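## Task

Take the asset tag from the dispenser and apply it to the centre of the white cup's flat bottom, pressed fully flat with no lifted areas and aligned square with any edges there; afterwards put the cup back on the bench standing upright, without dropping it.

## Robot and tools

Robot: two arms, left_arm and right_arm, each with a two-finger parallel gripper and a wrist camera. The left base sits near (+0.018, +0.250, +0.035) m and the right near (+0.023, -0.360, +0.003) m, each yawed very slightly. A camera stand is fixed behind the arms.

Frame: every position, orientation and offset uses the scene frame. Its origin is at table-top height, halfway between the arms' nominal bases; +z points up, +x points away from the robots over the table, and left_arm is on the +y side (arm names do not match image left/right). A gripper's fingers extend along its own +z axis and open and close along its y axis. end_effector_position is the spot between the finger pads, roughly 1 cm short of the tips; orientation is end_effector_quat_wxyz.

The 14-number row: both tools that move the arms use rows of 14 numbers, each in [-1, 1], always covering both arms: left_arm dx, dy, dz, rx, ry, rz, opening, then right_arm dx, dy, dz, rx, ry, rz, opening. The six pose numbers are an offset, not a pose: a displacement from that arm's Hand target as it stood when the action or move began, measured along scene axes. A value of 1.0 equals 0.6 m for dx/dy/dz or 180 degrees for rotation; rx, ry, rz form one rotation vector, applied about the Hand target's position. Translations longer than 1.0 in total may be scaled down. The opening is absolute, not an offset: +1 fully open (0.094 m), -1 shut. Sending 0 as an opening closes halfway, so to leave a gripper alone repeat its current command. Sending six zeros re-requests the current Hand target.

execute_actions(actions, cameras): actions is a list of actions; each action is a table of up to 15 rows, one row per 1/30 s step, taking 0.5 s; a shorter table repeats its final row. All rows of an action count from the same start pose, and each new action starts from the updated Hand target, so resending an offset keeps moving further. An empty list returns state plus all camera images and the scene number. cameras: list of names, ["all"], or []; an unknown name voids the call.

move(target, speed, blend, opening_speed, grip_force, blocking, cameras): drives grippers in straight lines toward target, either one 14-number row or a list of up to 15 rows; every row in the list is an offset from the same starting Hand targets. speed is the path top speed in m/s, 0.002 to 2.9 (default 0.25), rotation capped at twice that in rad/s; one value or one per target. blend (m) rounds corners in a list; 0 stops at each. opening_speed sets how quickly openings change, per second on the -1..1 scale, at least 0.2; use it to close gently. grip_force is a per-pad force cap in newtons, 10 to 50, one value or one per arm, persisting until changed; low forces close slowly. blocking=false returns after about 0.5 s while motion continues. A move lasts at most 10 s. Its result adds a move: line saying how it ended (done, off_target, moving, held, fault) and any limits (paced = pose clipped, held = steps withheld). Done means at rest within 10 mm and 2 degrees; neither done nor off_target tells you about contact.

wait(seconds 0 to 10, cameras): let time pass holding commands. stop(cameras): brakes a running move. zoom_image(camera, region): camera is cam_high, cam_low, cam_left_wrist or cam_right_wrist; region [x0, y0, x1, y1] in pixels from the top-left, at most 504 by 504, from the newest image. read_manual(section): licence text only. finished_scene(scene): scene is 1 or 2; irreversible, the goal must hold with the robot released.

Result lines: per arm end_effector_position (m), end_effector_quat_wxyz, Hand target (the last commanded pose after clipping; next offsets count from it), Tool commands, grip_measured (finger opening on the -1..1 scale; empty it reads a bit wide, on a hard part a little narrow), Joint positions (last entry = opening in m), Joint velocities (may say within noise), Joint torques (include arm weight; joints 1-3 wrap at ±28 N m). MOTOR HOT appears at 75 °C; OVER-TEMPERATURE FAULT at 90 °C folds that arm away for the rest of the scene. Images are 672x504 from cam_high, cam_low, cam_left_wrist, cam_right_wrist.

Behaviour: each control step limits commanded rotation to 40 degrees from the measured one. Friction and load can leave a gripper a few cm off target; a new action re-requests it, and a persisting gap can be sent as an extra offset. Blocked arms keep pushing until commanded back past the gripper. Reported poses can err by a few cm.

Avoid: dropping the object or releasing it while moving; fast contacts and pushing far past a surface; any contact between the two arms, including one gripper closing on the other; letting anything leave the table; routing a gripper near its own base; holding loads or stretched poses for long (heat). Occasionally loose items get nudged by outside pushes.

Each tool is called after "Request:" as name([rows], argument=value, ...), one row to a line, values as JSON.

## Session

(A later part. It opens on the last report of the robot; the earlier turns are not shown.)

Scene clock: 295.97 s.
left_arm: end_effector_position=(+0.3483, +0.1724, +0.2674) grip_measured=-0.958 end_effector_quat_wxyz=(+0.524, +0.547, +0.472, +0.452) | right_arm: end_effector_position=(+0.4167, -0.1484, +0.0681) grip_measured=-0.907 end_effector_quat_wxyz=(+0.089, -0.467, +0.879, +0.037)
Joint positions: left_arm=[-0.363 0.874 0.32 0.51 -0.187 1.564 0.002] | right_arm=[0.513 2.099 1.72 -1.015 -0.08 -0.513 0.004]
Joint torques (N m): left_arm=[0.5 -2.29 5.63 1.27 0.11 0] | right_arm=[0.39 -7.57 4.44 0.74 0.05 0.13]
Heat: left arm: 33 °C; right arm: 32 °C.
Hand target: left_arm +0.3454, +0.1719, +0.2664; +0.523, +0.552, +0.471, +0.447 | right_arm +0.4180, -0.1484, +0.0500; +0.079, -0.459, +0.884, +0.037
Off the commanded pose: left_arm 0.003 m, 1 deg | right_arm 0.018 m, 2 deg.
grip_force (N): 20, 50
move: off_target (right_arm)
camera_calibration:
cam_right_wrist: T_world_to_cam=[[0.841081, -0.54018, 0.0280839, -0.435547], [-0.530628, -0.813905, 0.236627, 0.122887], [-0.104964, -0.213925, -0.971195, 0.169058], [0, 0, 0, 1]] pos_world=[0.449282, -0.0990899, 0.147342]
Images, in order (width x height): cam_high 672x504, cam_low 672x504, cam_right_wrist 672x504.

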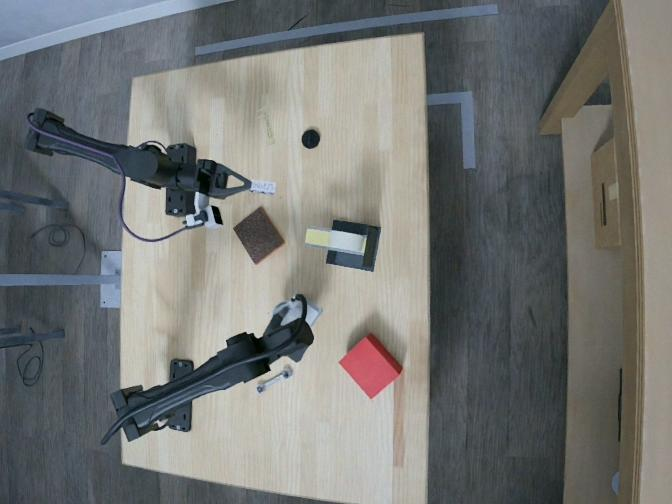

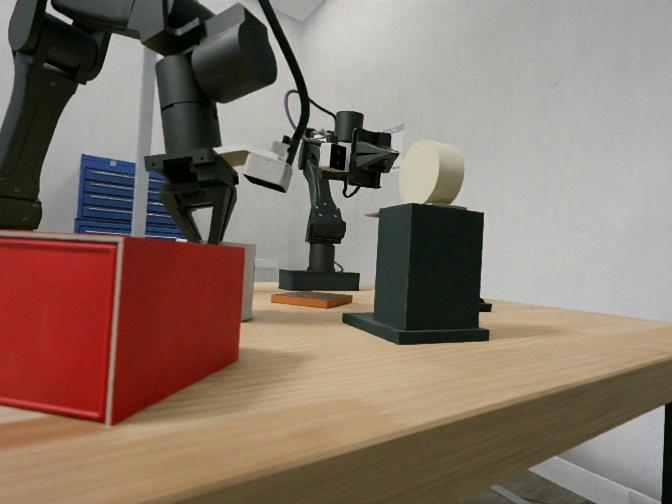

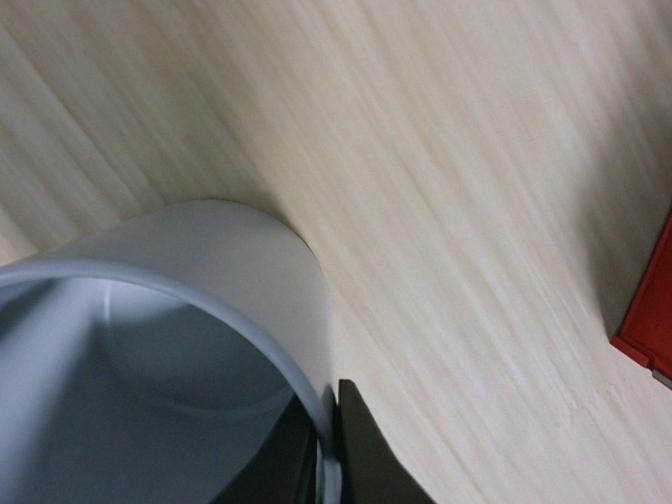

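Request:
move(target=[-0.08, 0.05, 0.0, 0, 0, 0, -1.0, 0, 0, 0.16, 0, 0, 0, -1.0], speed=0.05, cameras=["cam_right_wrist", "cam_high", "cam_low"])

Scene clock: 312.03 s.
left_arm: end_effector_position=(+0.2991, +0.2039, +0.2748) grip_measured=-0.958 end_effector_quat_wxyz=(+0.528, +0.541, +0.468, +0.458) | right_arm: end_effector_position=(+0.4158, -0.1498, +0.1428) grip_measured=-0.908 end_effector_quat_wxyz=(+0.082, -0.467, +0.880, +0.035)
Joint positions: left_arm=[-0.24 0.454 0.259 0.171 -0.068 1.57 0.002] | right_arm=[0.513 2.115 2.044 -1.338 -0.075 -0.513 0.004]
Joint torques (N m): left_arm=[0.57 0.2 5.44 1.26 0.13 0.01] | right_arm=[0.39 -8.58 8.84 0.2 0 0.13]
Heat: left arm: 33 °C; right arm: 32 °C.
Hand target: left_arm +0.2974, +0.2019, +0.2664; +0.523, +0.552, +0.471, +0.447 | right_arm +0.4180, -0.1484, +0.1460; +0.079, -0.459, +0.884, +0.037
Off the commanded pose: left_arm 0.009 m, 2 deg | right_arm 0.004 m, 1 deg.
grip_force (N): 20, 50
move: done
camera_calibration:
cam_right_wrist: T_world_to_cam=[[0.841013, -0.540481, 0.0240473, -0.437053], [-0.52831, -0.810874, 0.251738, 0.100868], [-0.11656, -0.22442, -0.967496, 0.243939], [0, 0, 0, 1]] pos_world=[0.44929, -0.0996833, 0.221128]
Images, in order (width x height): cam_high 672x504, cam_low 672x504, cam_right_wrist 672x504.

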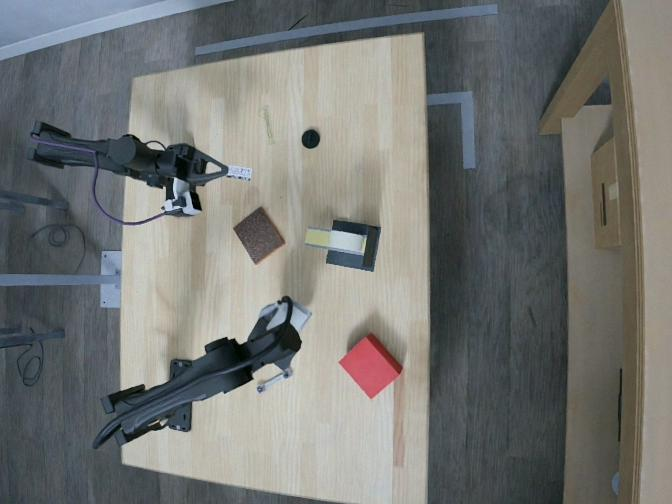

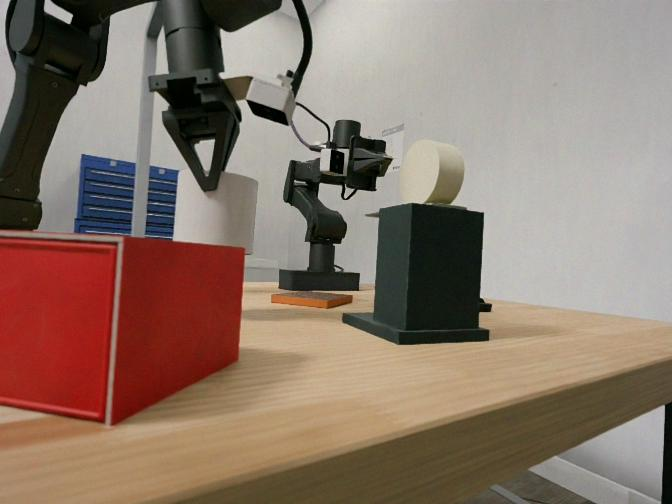

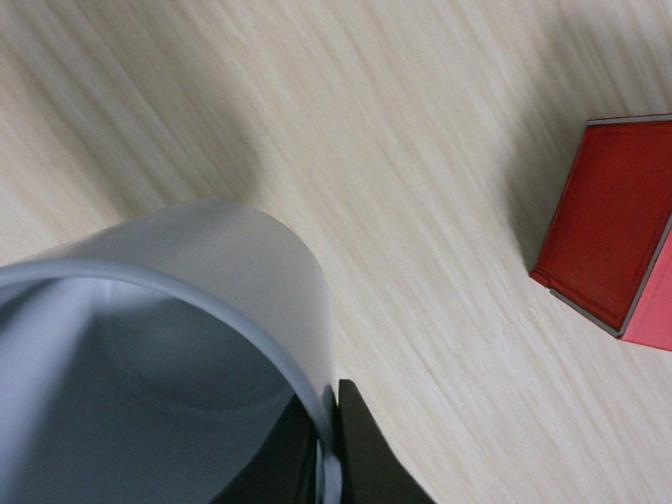

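Request:
move(target=[0.0, 0.0, 0.0, 0, 0, 0, -1.0, -0.0383, 0.1473, 0.2067, 0.4146, -0.2890, 0.0024, -1.0], speed=0.15, cameras=["all"])

Scene clock: 320.63 s.
left_arm: end_effector_position=(+0.2991, +0.2039, +0.2748) grip_measured=-0.958 end_effector_quat_wxyz=(+0.528, +0.541, +0.468, +0.458) | right_arm: end_effector_position=(+0.3939, -0.0569, +0.2503) grip_measured=-0.908 end_effector_quat_wxyz=(+0.653, -0.313, +0.594, +0.351)
Joint positions: left_arm=[-0.24 0.454 0.259 0.171 -0.068 1.57 0.002] | right_arm=[0.568 1.67 0.746 1.035 -0.463 0.058 0.004]
Joint torques (N m): left_arm=[0.62 0.12 5.42 1.31 0.13 0.03] | right_arm=[0.51 -5.71 5.34 2.53 0.31 0.24]
Heat: left arm: 33 °C; right arm: 32 °C.
Hand target: left_arm +0.2974, +0.2019, +0.2664; +0.523, +0.552, +0.471, +0.447 | right_arm +0.3950, -0.0600, +0.2700; +0.684, -0.294, +0.565, +0.356
Off the commanded pose: left_arm 0.009 m, 2 deg | right_arm 0.020 m, 5 deg.
grip_force (N): 20, 50
move: off_target (right_arm)
camera_calibration:
cam_left_wrist: T_world_to_cam=[[-0.0171347, 0.0180639, -0.99969, 0.276249], [-0.308513, 0.950955, 0.0224712, -0.0713418], [0.951066, 0.308803, -0.0107214, -0.252879], [0, 0, 0, 1]] pos_world=[0.223228, 0.140942, 0.275055]
cam_right_wrist: T_world_to_cam=[[0.825763, -0.563767, 0.0168058, -0.364576], [-0.170726, -0.278244, -0.945216, 0.326655], [0.537558, 0.777655, -0.326013, 0.00508103], [0, 0, 0, 1]] pos_world=[0.354091, -0.118598, 0.316543]

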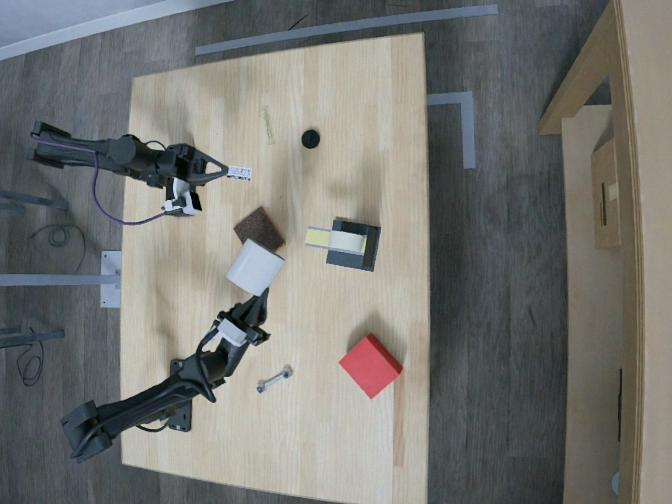

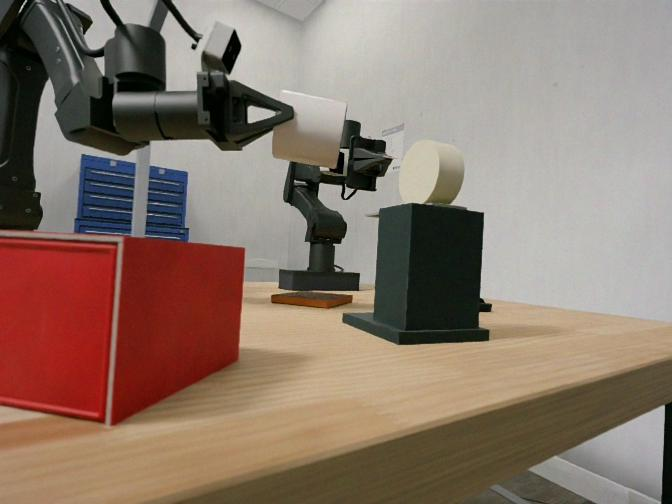

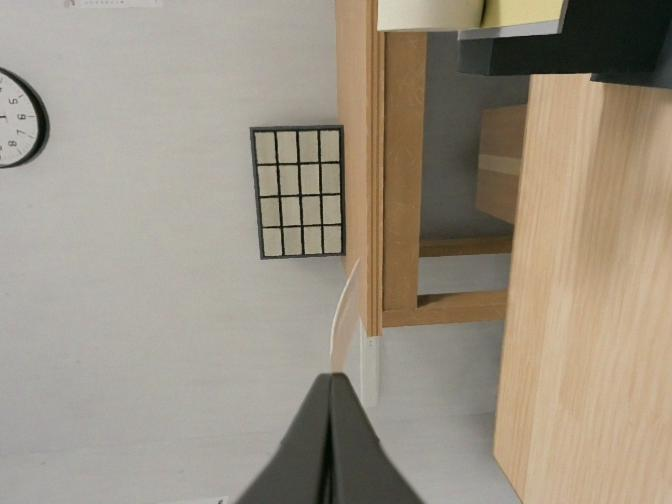

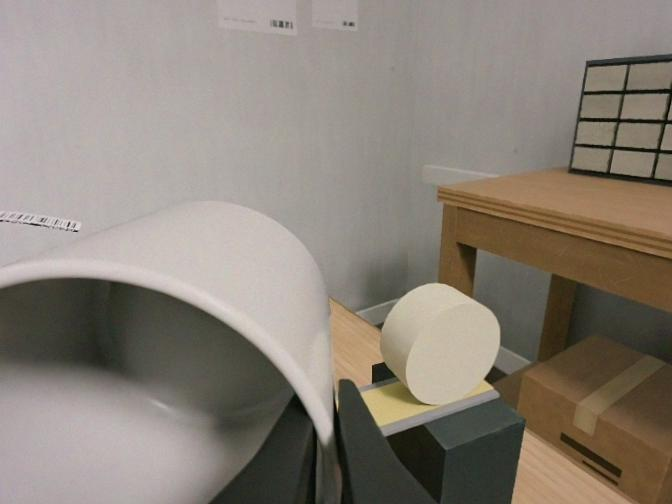

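Request:
move(target=[0.0, 0.0, 0.0, 0, 0, 0, -1.0, -0.0667, -0.0333, 0.0583, 0.0228, -0.0159, 0, -1.0], speed=0.1, cameras=["cam_high", "cam_low"])

Scene clock: 335.73 s.
left_arm: end_effector_position=(+0.2991, +0.2039, +0.2748) grip_measured=-0.958 end_effector_quat_wxyz=(+0.528, +0.541, +0.468, +0.458) | right_arm: end_effector_position=(+0.3621, -0.0708, +0.2691) grip_measured=-0.908 end_effector_quat_wxyz=(+0.668, -0.299, +0.576, +0.364)
Joint positions: left_arm=[-0.24 0.454 0.259 0.171 -0.068 1.57 0.002] | right_arm=[0.584 1.536 0.628 1.082 -0.443 0.095 0.004]
Joint torques (N m): left_arm=[0.53 0.12 5.39 1.28 0.14 0.02] | right_arm=[0.53 -8.36 4.96 2.42 0.34 0.24]
Heat: left arm: 33 °C; right arm: 34 °C.
Hand target: left_arm +0.2974, +0.2019, +0.2664; +0.523, +0.552, +0.471, +0.447 | right_arm +0.3550, -0.0800, +0.3050; +0.708, -0.278, +0.534, +0.369
Off the commanded pose: left_arm 0.009 m, 2 deg | right_arm 0.038 m, 7 deg.
grip_force (N): 20, 50
move: off_target (right_arm)
Images, in order (width x height): cam_high 672x504, cam_low 672x504.

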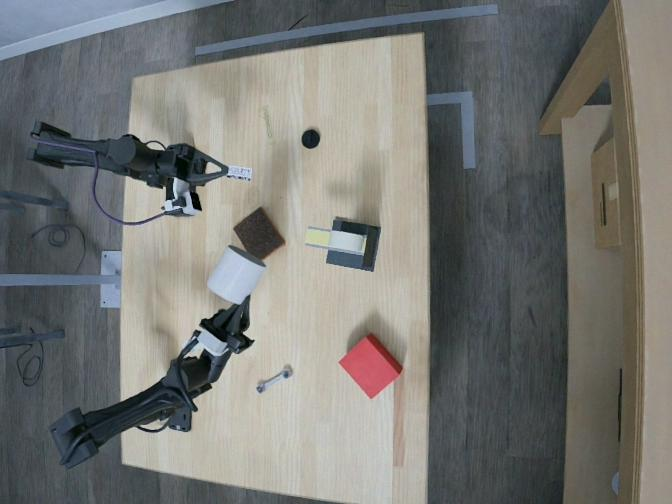

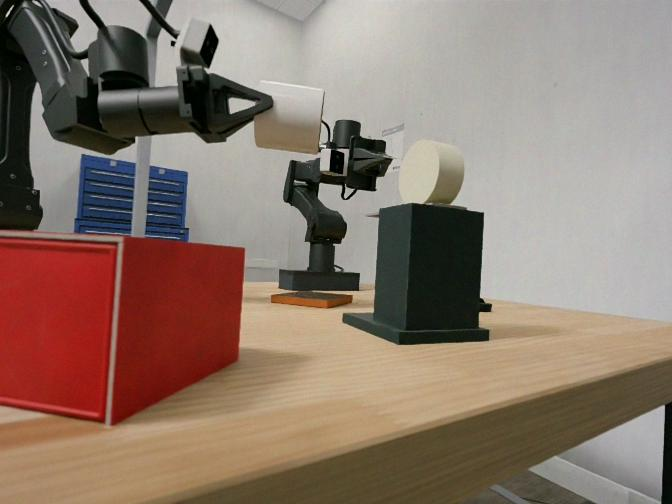

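Request:
move(target=[0.136, -0.198, 0.0143, -0.4739, 0.1676, -0.0912, -1.0, 0, 0, 0, 0, 0, 0, -1.0], speed=0.12, cameras=["all"])

Scene clock: 349.80 s.
left_arm: end_effector_position=(+0.3749, +0.0933, +0.2415) grip_measured=-0.958 end_effector_quat_wxyz=(+0.645, +0.195, +0.716, -0.185) | right_arm: end_effector_position=(+0.3621, -0.0708, +0.2691) grip_measured=-0.908 end_effector_quat_wxyz=(+0.668, -0.299, +0.576, +0.364)
Joint positions: left_arm=[-0.338 1.225 0.42 0.702 0.235 0.011 0.002] | right_arm=[0.584 1.536 0.628 1.082 -0.443 0.095 0.004]
Joint torques (N m): left_arm=[-0.62 -2.82 8.53 2.13 0.16 -0.07] | right_arm=[0.51 -8.35 4.97 2.42 0.36 0.25]
Heat: left arm: 34 °C; right arm: 36 °C.
Hand target: left_arm +0.3790, +0.0831, +0.2750; +0.678, +0.200, +0.678, -0.201 | right_arm +0.3550, -0.0800, +0.3050; +0.708, -0.278, +0.534, +0.369
Off the commanded pose: left_arm 0.035 m, 6 deg | right_arm 0.038 m, 7 deg.
grip_force (N): 20, 50
move: off_target (left_arm, right_arm)
camera_calibration:
cam_left_wrist: T_world_to_cam=[[-0.515636, -0.856805, -0.00233249, 0.274005], [-0.451607, 0.274094, -0.849072, 0.385158], [0.728128, -0.436759, -0.528272, -0.013086], [0, 0, 0, 1]] pos_world=[0.324755, 0.123484, 0.320753]
cam_right_wrist: T_world_to_cam=[[0.825689, -0.564103, 0.00509975, -0.343315], [-0.148879, -0.226619, -0.962538, 0.335572], [0.544126, 0.793997, -0.2711, 0.0230856], [0, 0, 0, 1]] pos_world=[0.32087, -0.135948, 0.33101]

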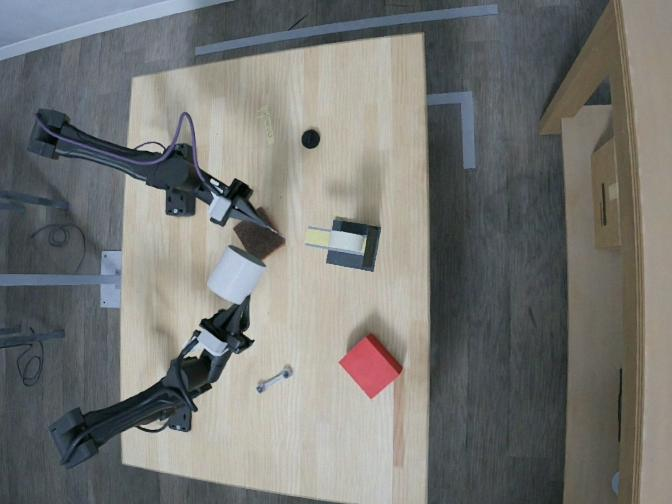

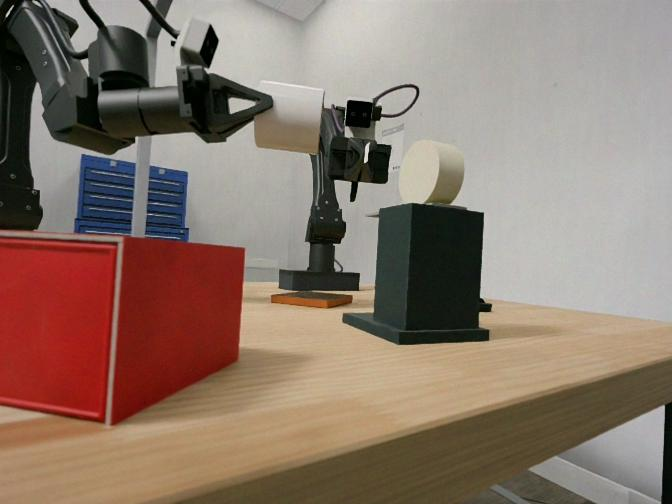

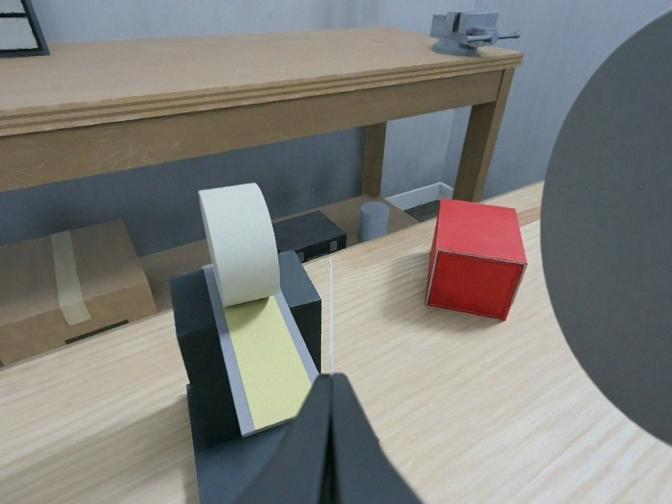

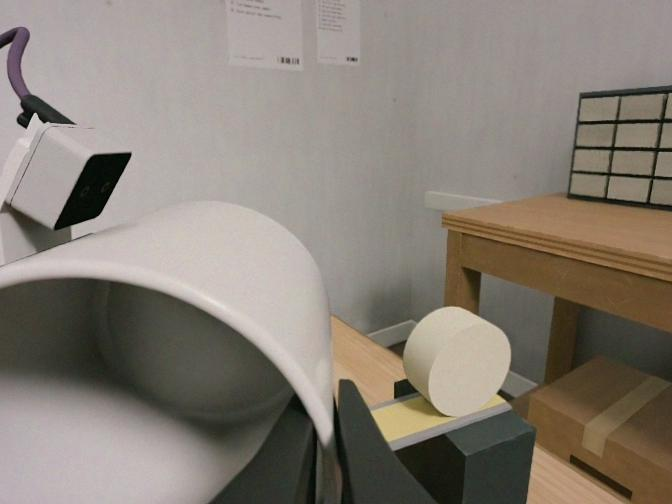

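Request:
move(target=[-0.03, -0.055, 0.0333, -0.0121, -0.0186, 0, -1.0, 0, 0, 0, 0, 0, 0, -1.0], speed=0.06, cameras=["cam_high", "cam_left_wrist", "cam_low"])

Scene clock: 363.70 s.
left_arm: end_effector_position=(+0.3581, +0.0528, +0.2537) grip_measured=-0.958 end_effector_quat_wxyz=(+0.659, +0.205, +0.696, -0.198) | right_arm: end_effector_position=(+0.3621, -0.0708, +0.2691) grip_measured=-0.908 end_effector_quat_wxyz=(+0.668, -0.299, +0.576, +0.364)
Joint positions: left_arm=[-0.516 1.225 0.42 0.753 0.091 0 0.002] | right_arm=[0.584 1.536 0.628 1.082 -0.443 0.095 0.004]
Joint torques (N m): left_arm=[-0.46 -4.48 8.32 2.14 -0.1 -0.04] | right_arm=[0.54 -8.35 4.98 2.42 0.36 0.24]
Heat: left arm: 35 °C; right arm: 38 °C.
Hand target: left_arm +0.3610, +0.0501, +0.2950; +0.701, +0.193, +0.654, -0.208 | right_arm +0.3550, -0.0800, +0.3050; +0.708, -0.278, +0.534, +0.369
Off the commanded pose: left_arm 0.042 m, 7 deg | right_arm 0.038 m, 7 deg.
grip_force (N): 20, 50
move: off_target (left_arm, right_arm)
camera_calibration:
cam_left_wrist: T_world_to_cam=[[-0.54365, -0.839244, -0.0106904, 0.241764], [-0.403524, 0.272523, -0.873441, 0.388033], [0.735943, -0.470532, -0.486813, -0.0235557], [0, 0, 0, 1]] pos_world=[0.305352, 0.0860675, 0.330041]
Images, in order (width x height): cam_high 672x504, cam_low 672x504, cam_left_wrist 672x504.

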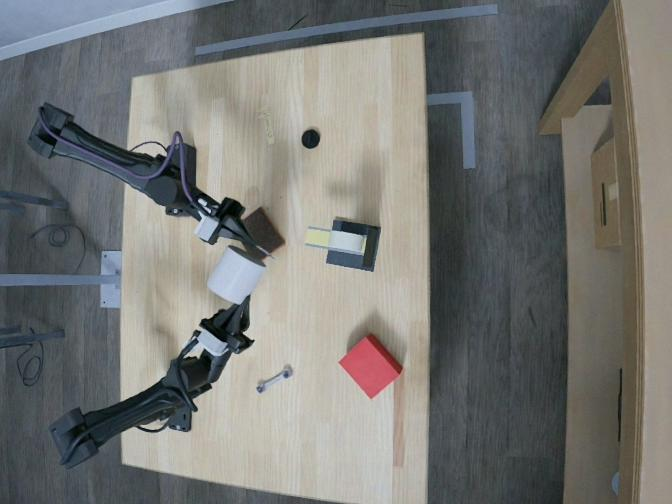

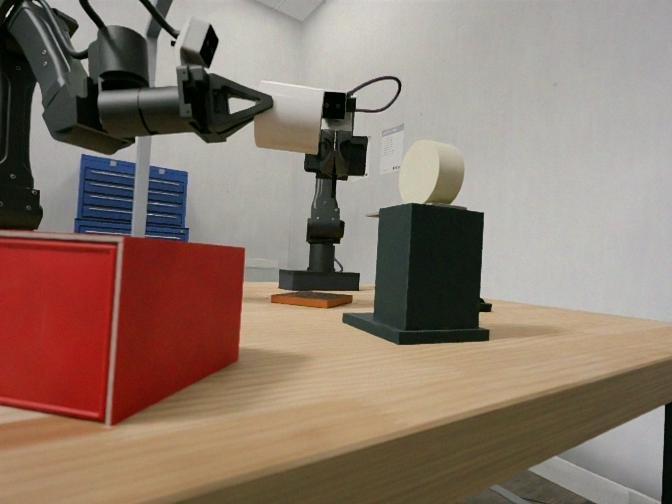

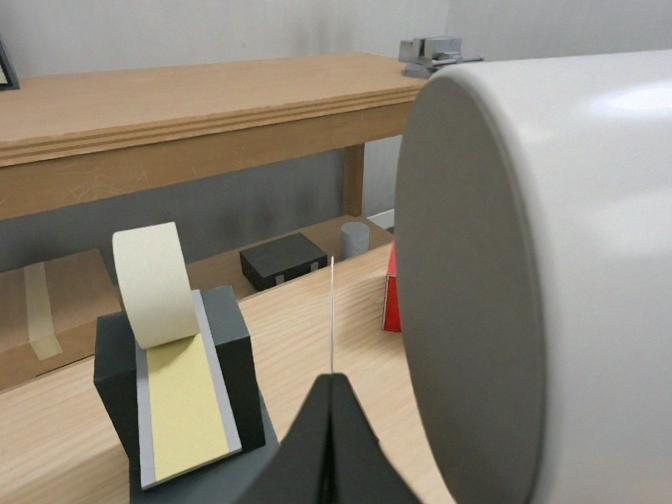

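Request:
zoom_image(camera="cam_left_wrist", region=[300, 40, 672, 504])

Scaled by 1.086 from the camera's 672x504 image, which has a finer 960x720 frame.

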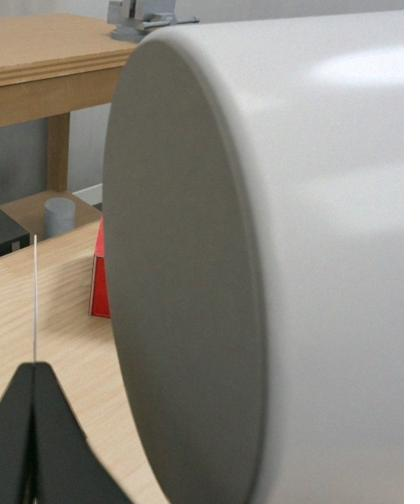

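Request:
move(target=[-0.0278, 0.0297, 0.05, 0, 0, -0.0611, -1.0, 0, 0, 0, 0, 0, 0, -1.0], speed=0.05, cameras=["cam_high", "cam_left_wrist"])

Scene clock: 390.63 s.
left_arm: end_effector_position=(+0.3469, +0.0695, +0.3032) grip_measured=-0.958 end_effector_quat_wxyz=(+0.669, +0.251, +0.647, -0.266) | right_arm: end_effector_position=(+0.3621, -0.0708, +0.2691) grip_measured=-0.908 end_effector_quat_wxyz=(+0.668, -0.299, +0.576, +0.364)
Joint positions: left_arm=[-0.321 1.107 0.477 0.672 0.456 -0.026 0.002] | right_arm=[0.584 1.536 0.628 1.082 -0.443 0.095 0.004]
Joint torques (N m): left_arm=[0.5 -4.29 8.91 1.22 0.17 -0.09] | right_arm=[0.53 -8.38 4.97 2.42 0.36 0.25]
Heat: left arm: 37 °C; right arm: 40 °C.
Hand target: left_arm +0.3443, +0.0679, +0.3250; +0.678, +0.255, +0.633, -0.274 | right_arm +0.3550, -0.0800, +0.3050; +0.708, -0.278, +0.534, +0.369
Off the commanded pose: left_arm 0.022 m, 2 deg | right_arm 0.038 m, 7 deg.
grip_force (N): 20, 50
move: off_target (left_arm, right_arm)
camera_calibration:
cam_left_wrist: T_world_to_cam=[[-0.677534, -0.735456, -0.00728506, 0.288515], [-0.294928, 0.280747, -0.913345, 0.396084], [0.67377, -0.616673, -0.407122, 0.0242153], [0, 0, 0, 1]] pos_world=[0.295979, 0.115923, 0.373722]
Images, in order (width x height): cam_high 672x504, cam_left_wrist 672x504.

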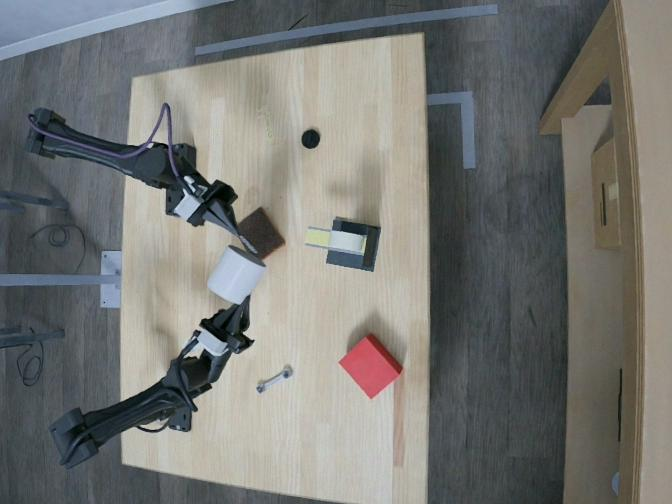

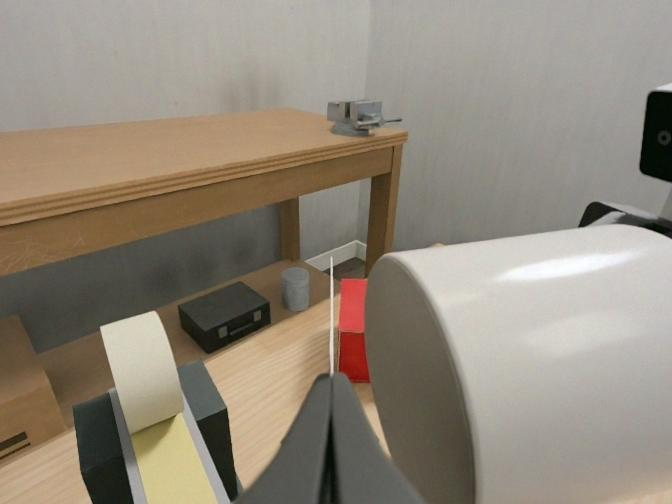

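Request:
move(target=[-0.008, 0.0045, -0.0483, 0, 0, 0, -1.0, 0, 0, 0, 0, 0, 0, -1.0], speed=0.05, cameras=["cam_high", "cam_left_wrist"])

Scene clock: 396.60 s.
left_arm: end_effector_position=(+0.3414, +0.0704, +0.2821) grip_measured=-0.958 end_effector_quat_wxyz=(+0.660, +0.252, +0.656, -0.268) | right_arm: end_effector_position=(+0.3621, -0.0708, +0.2691) grip_measured=-0.908 end_effector_quat_wxyz=(+0.668, -0.299, +0.576, +0.364)
Joint positions: left_arm=[-0.321 1.115 0.416 0.714 0.461 -0.026 0.002] | right_arm=[0.584 1.536 0.628 1.082 -0.443 0.095 0.004]
Joint torques (N m): left_arm=[0.68 -2.14 5.15 2.03 0.16 -0.08] | right_arm=[0.53 -8.35 4.97 2.41 0.36 0.24]
Heat: left arm: 37 °C; right arm: 41 °C.
Hand target: left_arm +0.3395, +0.0706, +0.2960; +0.678, +0.255, +0.633, -0.274 | right_arm +0.3550, -0.0800, +0.3050; +0.708, -0.278, +0.534, +0.369
Off the commanded pose: left_arm 0.014 m, 3 deg | right_arm 0.038 m, 7 deg.
grip_force (N): 20, 50
move: off_target (left_arm, right_arm)
camera_calibration:
cam_left_wrist: T_world_to_cam=[[-0.681004, -0.732268, 0.00416245, 0.282912], [-0.316363, 0.289079, -0.90352, 0.378949], [0.660416, -0.616617, -0.428526, 0.0304921], [0, 0, 0, 1]] pos_world=[0.292412, 0.116424, 0.354277]
Images, in order (width x height): cam_high 672x504, cam_left_wrist 672x504.

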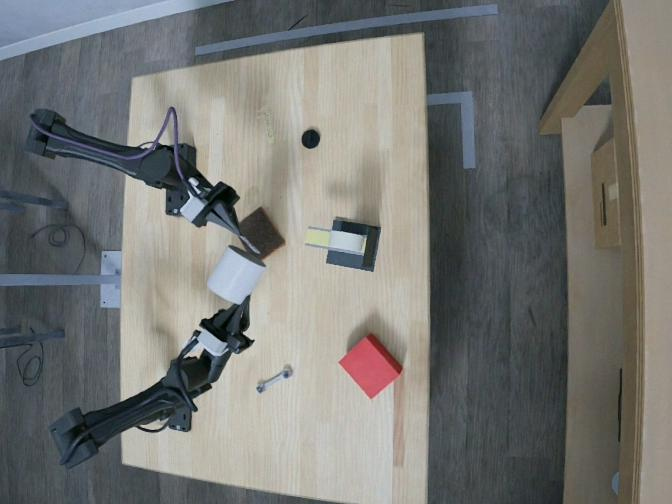

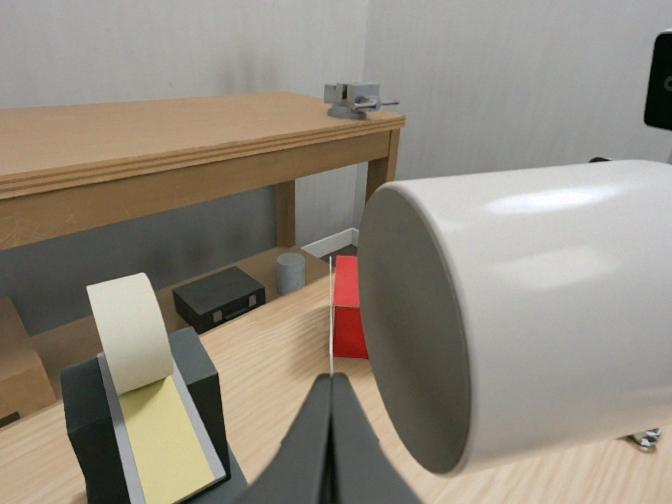

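Request:
zoom_image(camera="cam_left_wrist", region=[310, 160, 500, 500])

Scaled by 1.482 from the camera's 672x504 image, which has a finer 960x720 frame.

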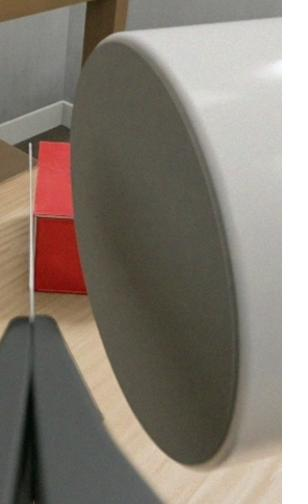

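Request:
zoom_image(camera="cam_left_wrist", region=[320, 170, 480, 330])

Request:
zoom_image(camera="cam_left_wrist", region=[330, 320, 490, 480])

Scaled by 3.150 from the camera's 672x504 image, which has a finer 960x720 frame.

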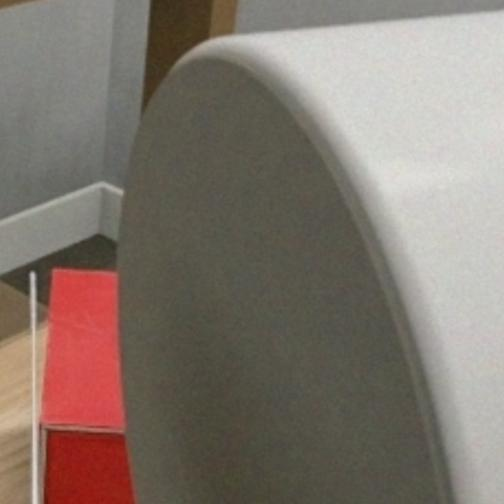

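Scaled by 3.150 from the camera's 672x504 image, which has a finer 960x720 frame.

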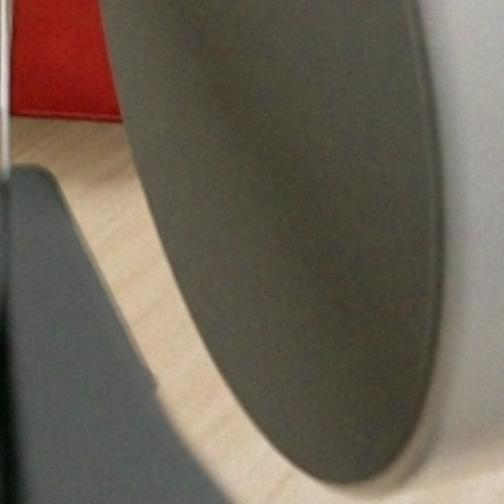

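Request:
move(target=[-0.0113, -0.0110, 0.0, 0, 0, 0, -1.0, 0, 0, 0, 0, 0, 0, -1.0], speed=0.03, cameras=["cam_high", "cam_left_wrist"])

Request:
zoom_image(camera="cam_left_wrist", region=[280, 180, 500, 400])

Request:
zoom_image(camera="cam_high", region=[190, 180, 290, 310])

Scene clock: 414.60 s.
left_arm: end_effector_position=(+0.3364, +0.0630, +0.2772) grip_measured=-0.958 end_effector_quat_wxyz=(+0.653, +0.257, +0.657, -0.274) | right_arm: end_effector_position=(+0.3621, -0.0708, +0.2691) grip_measured=-0.908 end_effector_quat_wxyz=(+0.668, -0.299, +0.576, +0.364)
Joint positions: left_arm=[-0.35 1.115 0.405 0.714 0.448 -0.026 0.002] | right_arm=[0.584 1.536 0.628 1.082 -0.443 0.095 0.004]
Joint torques (N m): left_arm=[-0.55 -4.03 5.09 1.93 -0.1 -0.05] | right_arm=[0.51 -8.35 4.97 2.42 0.36 0.24]
Heat: left arm: 38 °C; right arm: 42 °C.
Hand target: left_arm +0.3328, +0.0640, +0.2960; +0.678, +0.255, +0.633, -0.274 | right_arm +0.3550, -0.0800, +0.3050; +0.708, -0.278, +0.534, +0.369
Off the commanded pose: left_arm 0.019 m, 4 deg | right_arm 0.038 m, 7 deg.
grip_force (N): 20, 50
move: off_target (left_arm, right_arm)
camera_calibration:
cam_left_wrist: T_world_to_cam=[[-0.693137, -0.720751, 0.00890818, 0.276264], [-0.320636, 0.297236, -0.899357, 0.374864], [0.645565, -0.626234, -0.437124, 0.0350539], [0, 0, 0, 1]] pos_world=[0.289054, 0.109647, 0.349999]
Images, in order (width x height): cam_high 672x504, cam_left_wrist 672x504.

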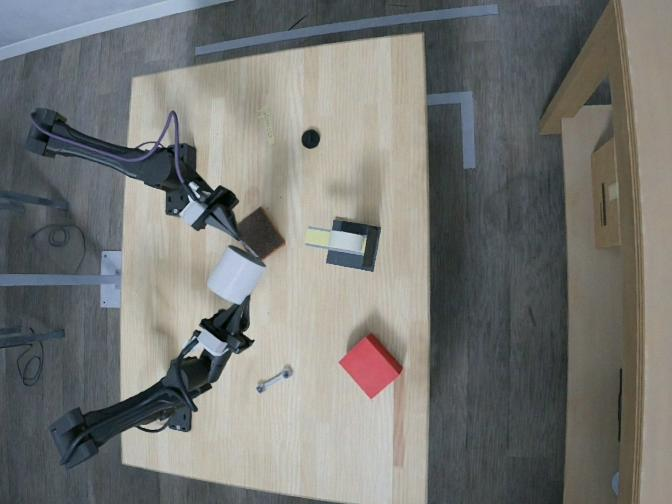

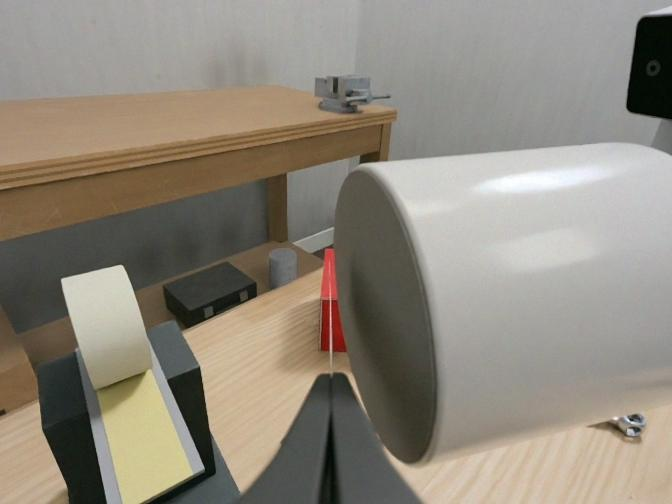

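Scaled by 2.291 from the camera's 672x504 image, which has a finer 960x720 frame.

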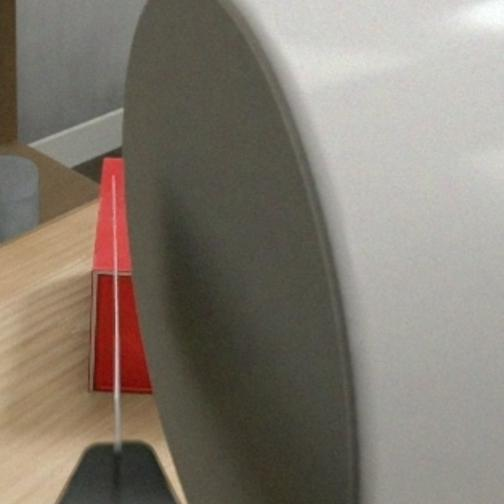

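Scaled by 3.877 from the camera's 672x504 image, which has a finer 960x720 frame.

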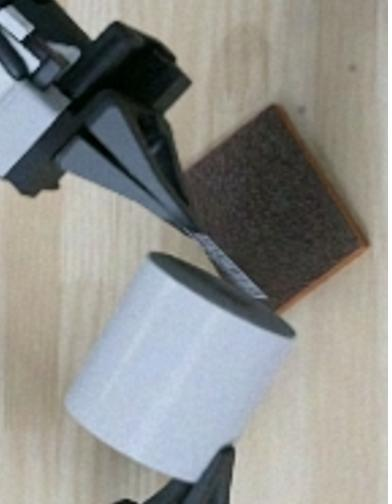

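Request:
zoom_image(camera="cam_high", region=[220, 220, 280, 275])

Scaled by 8.400 from the camera's 672x504 image, which has a finer 960x720 frame.

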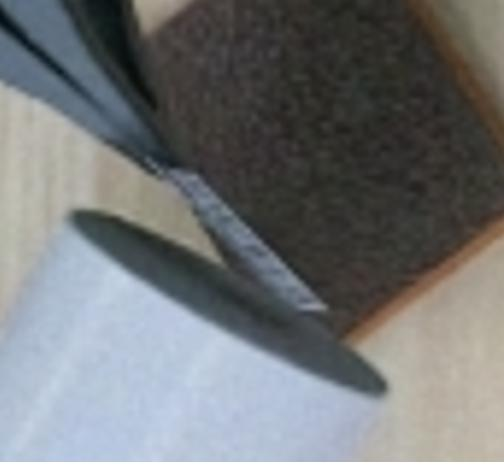

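Request:
execute_actions(actions=[], cameras=["cam_high", "cam_low", "cam_left_wrist"])

Request:
zoom_image(camera="cam_low", region=[240, 60, 400, 180])

Request:
zoom_image(camera="cam_high", region=[220, 220, 280, 275])

Scene clock: 476.03 s.
left_arm: end_effector_position=(+0.3364, +0.0630, +0.2772) grip_measured=-0.958 end_effector_quat_wxyz=(+0.653, +0.257, +0.657, -0.274) | right_arm: end_effector_position=(+0.3621, -0.0708, +0.2691) grip_measured=-0.908 end_effector_quat_wxyz=(+0.668, -0.299, +0.576, +0.364)
Joint positions: left_arm=[-0.35 1.115 0.405 0.714 0.448 -0.026 0.002] | right_arm=[0.584 1.536 0.628 1.082 -0.443 0.095 0.004]
Joint velocities: within noise
Joint torques (N m): left_arm=[-0.46 -4.14 5.05 1.96 -0.1 -0.04] | right_arm=[0.53 -8.36 4.96 2.42 0.36 0.24]
Heat: left arm: 39 °C; right arm: 45 °C.
Hand target: left_arm +0.3328, +0.0640, +0.2960; +0.678, +0.255, +0.633, -0.274 | right_arm +0.3550, -0.0800, +0.3050; +0.708, -0.278, +0.534, +0.369
Tool commands: left_gripper/opening=-1.0 right_gripper/opening=-1.0
Off the commanded pose: left_arm 0.019 m, 4 deg | right_arm 0.038 m, 7 deg.
grip_force (N): 20, 50
camera_calibration:
cam_left_wrist: T_world_to_cam=[[-0.693137, -0.720751, 0.00890818, 0.276264], [-0.320636, 0.297236, -0.899357, 0.374864], [0.645565, -0.626234, -0.437124, 0.0350539], [0, 0, 0, 1]] pos_world=[0.289054, 0.109647, 0.349999]
Images, in order (width x height): cam_high 672x504, cam_low 672x504, cam_left_wrist 672x504.

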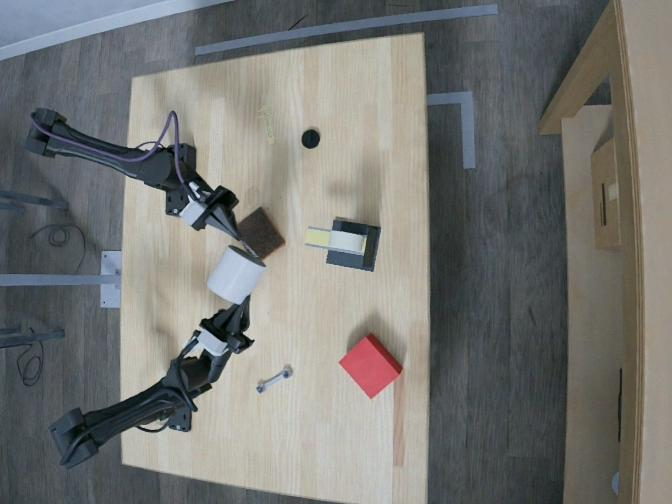

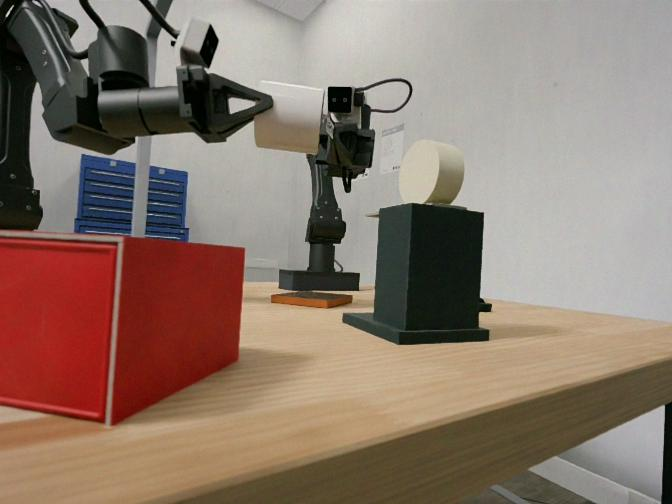

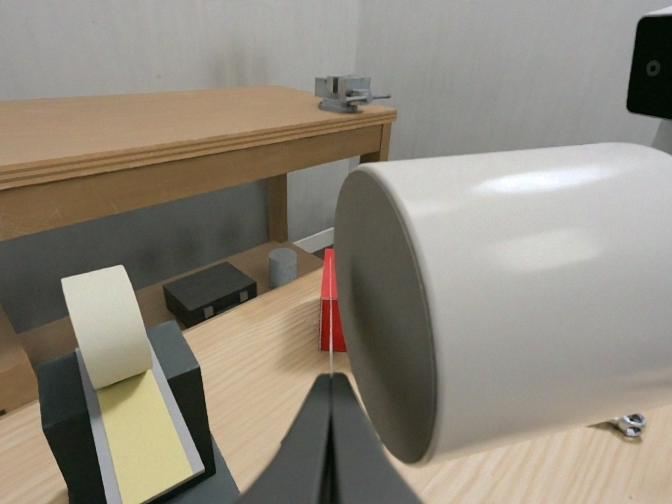

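Scaled by 3.150 from the camera's 672x504 image, which has a finer 960x720 frame.

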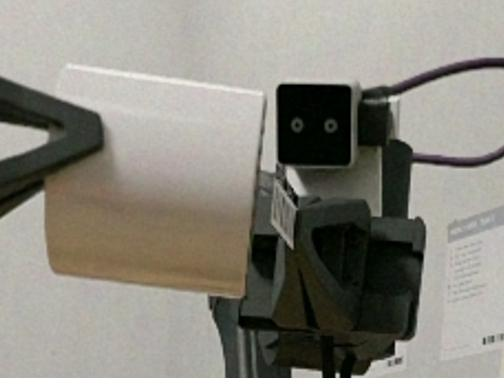

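Scaled by 8.400 from the camera's 672x504 image, which has a finer 960x720 frame.

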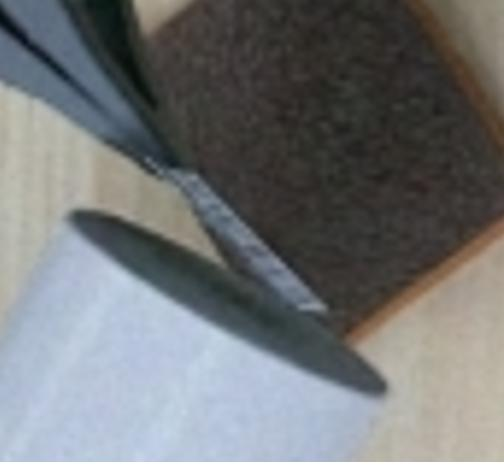

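Request:
move(target=[0.0068, -0.0115, 0.0067, 0, 0, 0, -1.0, 0, 0, 0, 0, 0, 0, -1.0], speed=0.03, cameras=["cam_high", "cam_low", "cam_left_wrist"])

Request:
zoom_image(camera="cam_left_wrist", region=[280, 180, 500, 400])

Request:
zoom_image(camera="cam_high", region=[220, 220, 280, 275])

Request:
zoom_image(camera="cam_low", region=[300, 80, 360, 150])

Scene clock: 488.27 s.
left_arm: end_effector_position=(+0.3348, +0.0584, +0.2772) grip_measured=-0.958 end_effector_quat_wxyz=(+0.653, +0.257, +0.657, -0.274) | right_arm: end_effector_position=(+0.3621, -0.0708, +0.2691) grip_measured=-0.908 end_effector_quat_wxyz=(+0.668, -0.299, +0.576, +0.364)
Joint positions: left_arm=[-0.375 1.115 0.405 0.714 0.424 -0.026 0.002] | right_arm=[0.584 1.536 0.628 1.082 -0.443 0.095 0.004]
Joint torques (N m): left_arm=[-0.58 -2.45 7.27 1.89 -0.14 -0.04] | right_arm=[0.53 -8.35 4.96 2.42 0.36 0.24]
Heat: left arm: 39 °C; right arm: 46 °C.
Hand target: left_arm +0.3368, +0.0571, +0.3000; +0.678, +0.255, +0.633, -0.274 | right_arm +0.3550, -0.0800, +0.3050; +0.708, -0.278, +0.534, +0.369
Off the commanded pose: left_arm 0.023 m, 4 deg | right_arm 0.038 m, 7 deg.
grip_force (N): 20, 50
move: off_target (left_arm, right_arm)
camera_calibration:
cam_left_wrist: T_world_to_cam=[[-0.69316, -0.720728, 0.00900259, 0.271811], [-0.320706, 0.297205, -0.899342, 0.375737], [0.645506, -0.626275, -0.437152, 0.0332373], [0, 0, 0, 1]] pos_world=[0.287455, 0.105047, 0.349999]
Images, in order (width x height): cam_high 672x504, cam_low 672x504, cam_left_wrist 672x504.

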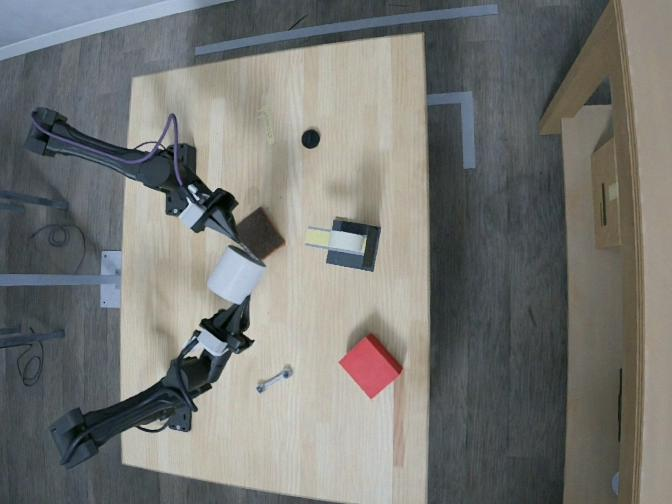

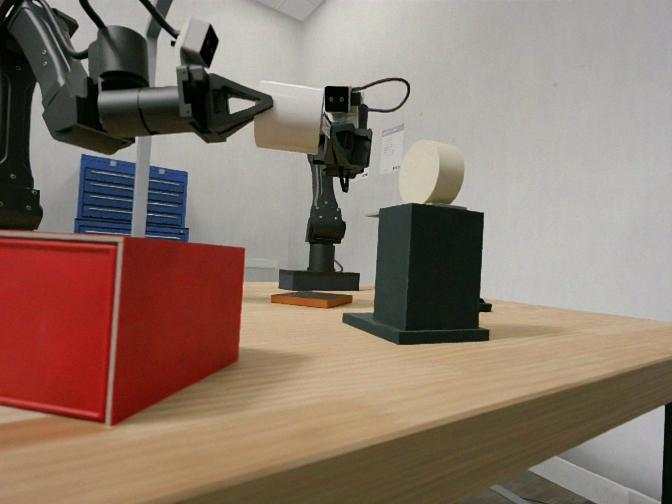

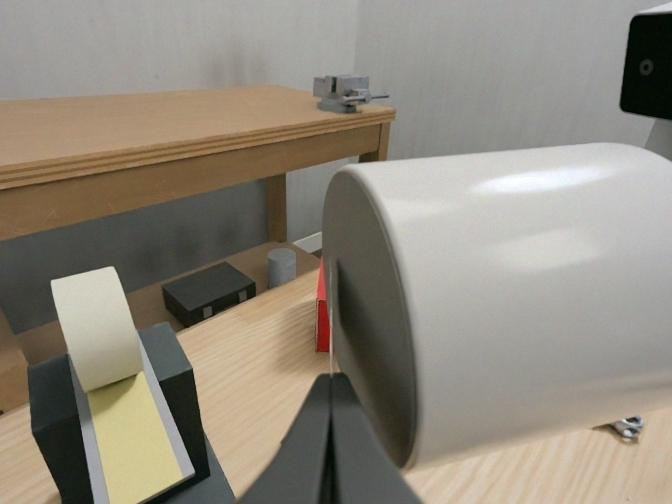

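Scaled by 2.291 from the camera's 672x504 image, which has a finer 960x720 frame.

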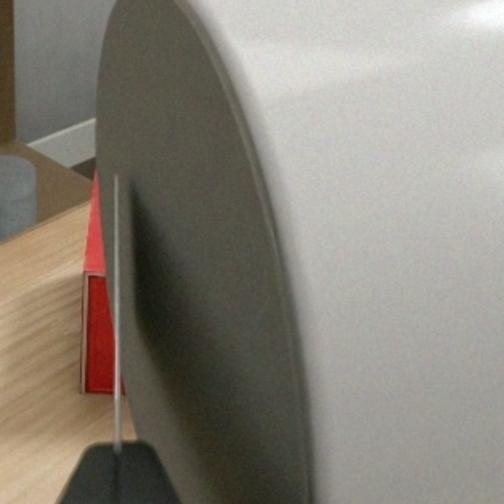

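Scaled by 8.400 from the camera's 672x504 image, which has a finer 960x720 frame.

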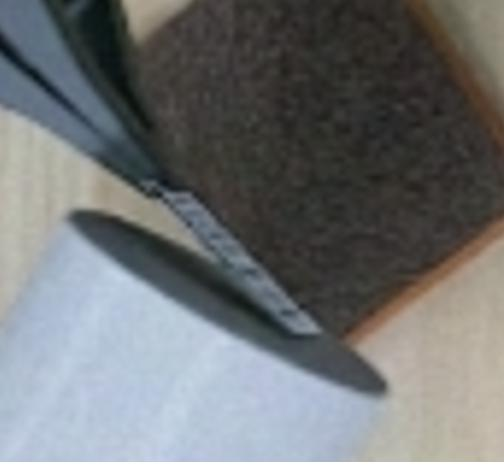

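Scaled by 7.200 from the camera's 672x504 image, which has a finer 960x720 frame.

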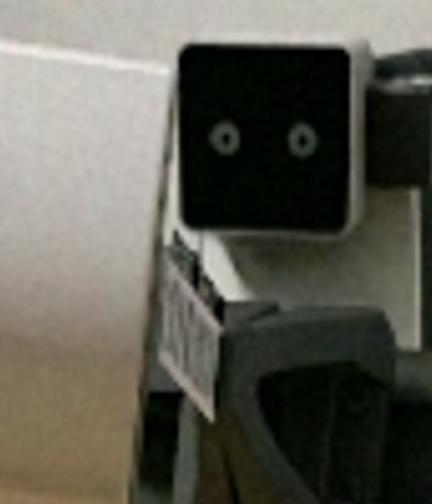

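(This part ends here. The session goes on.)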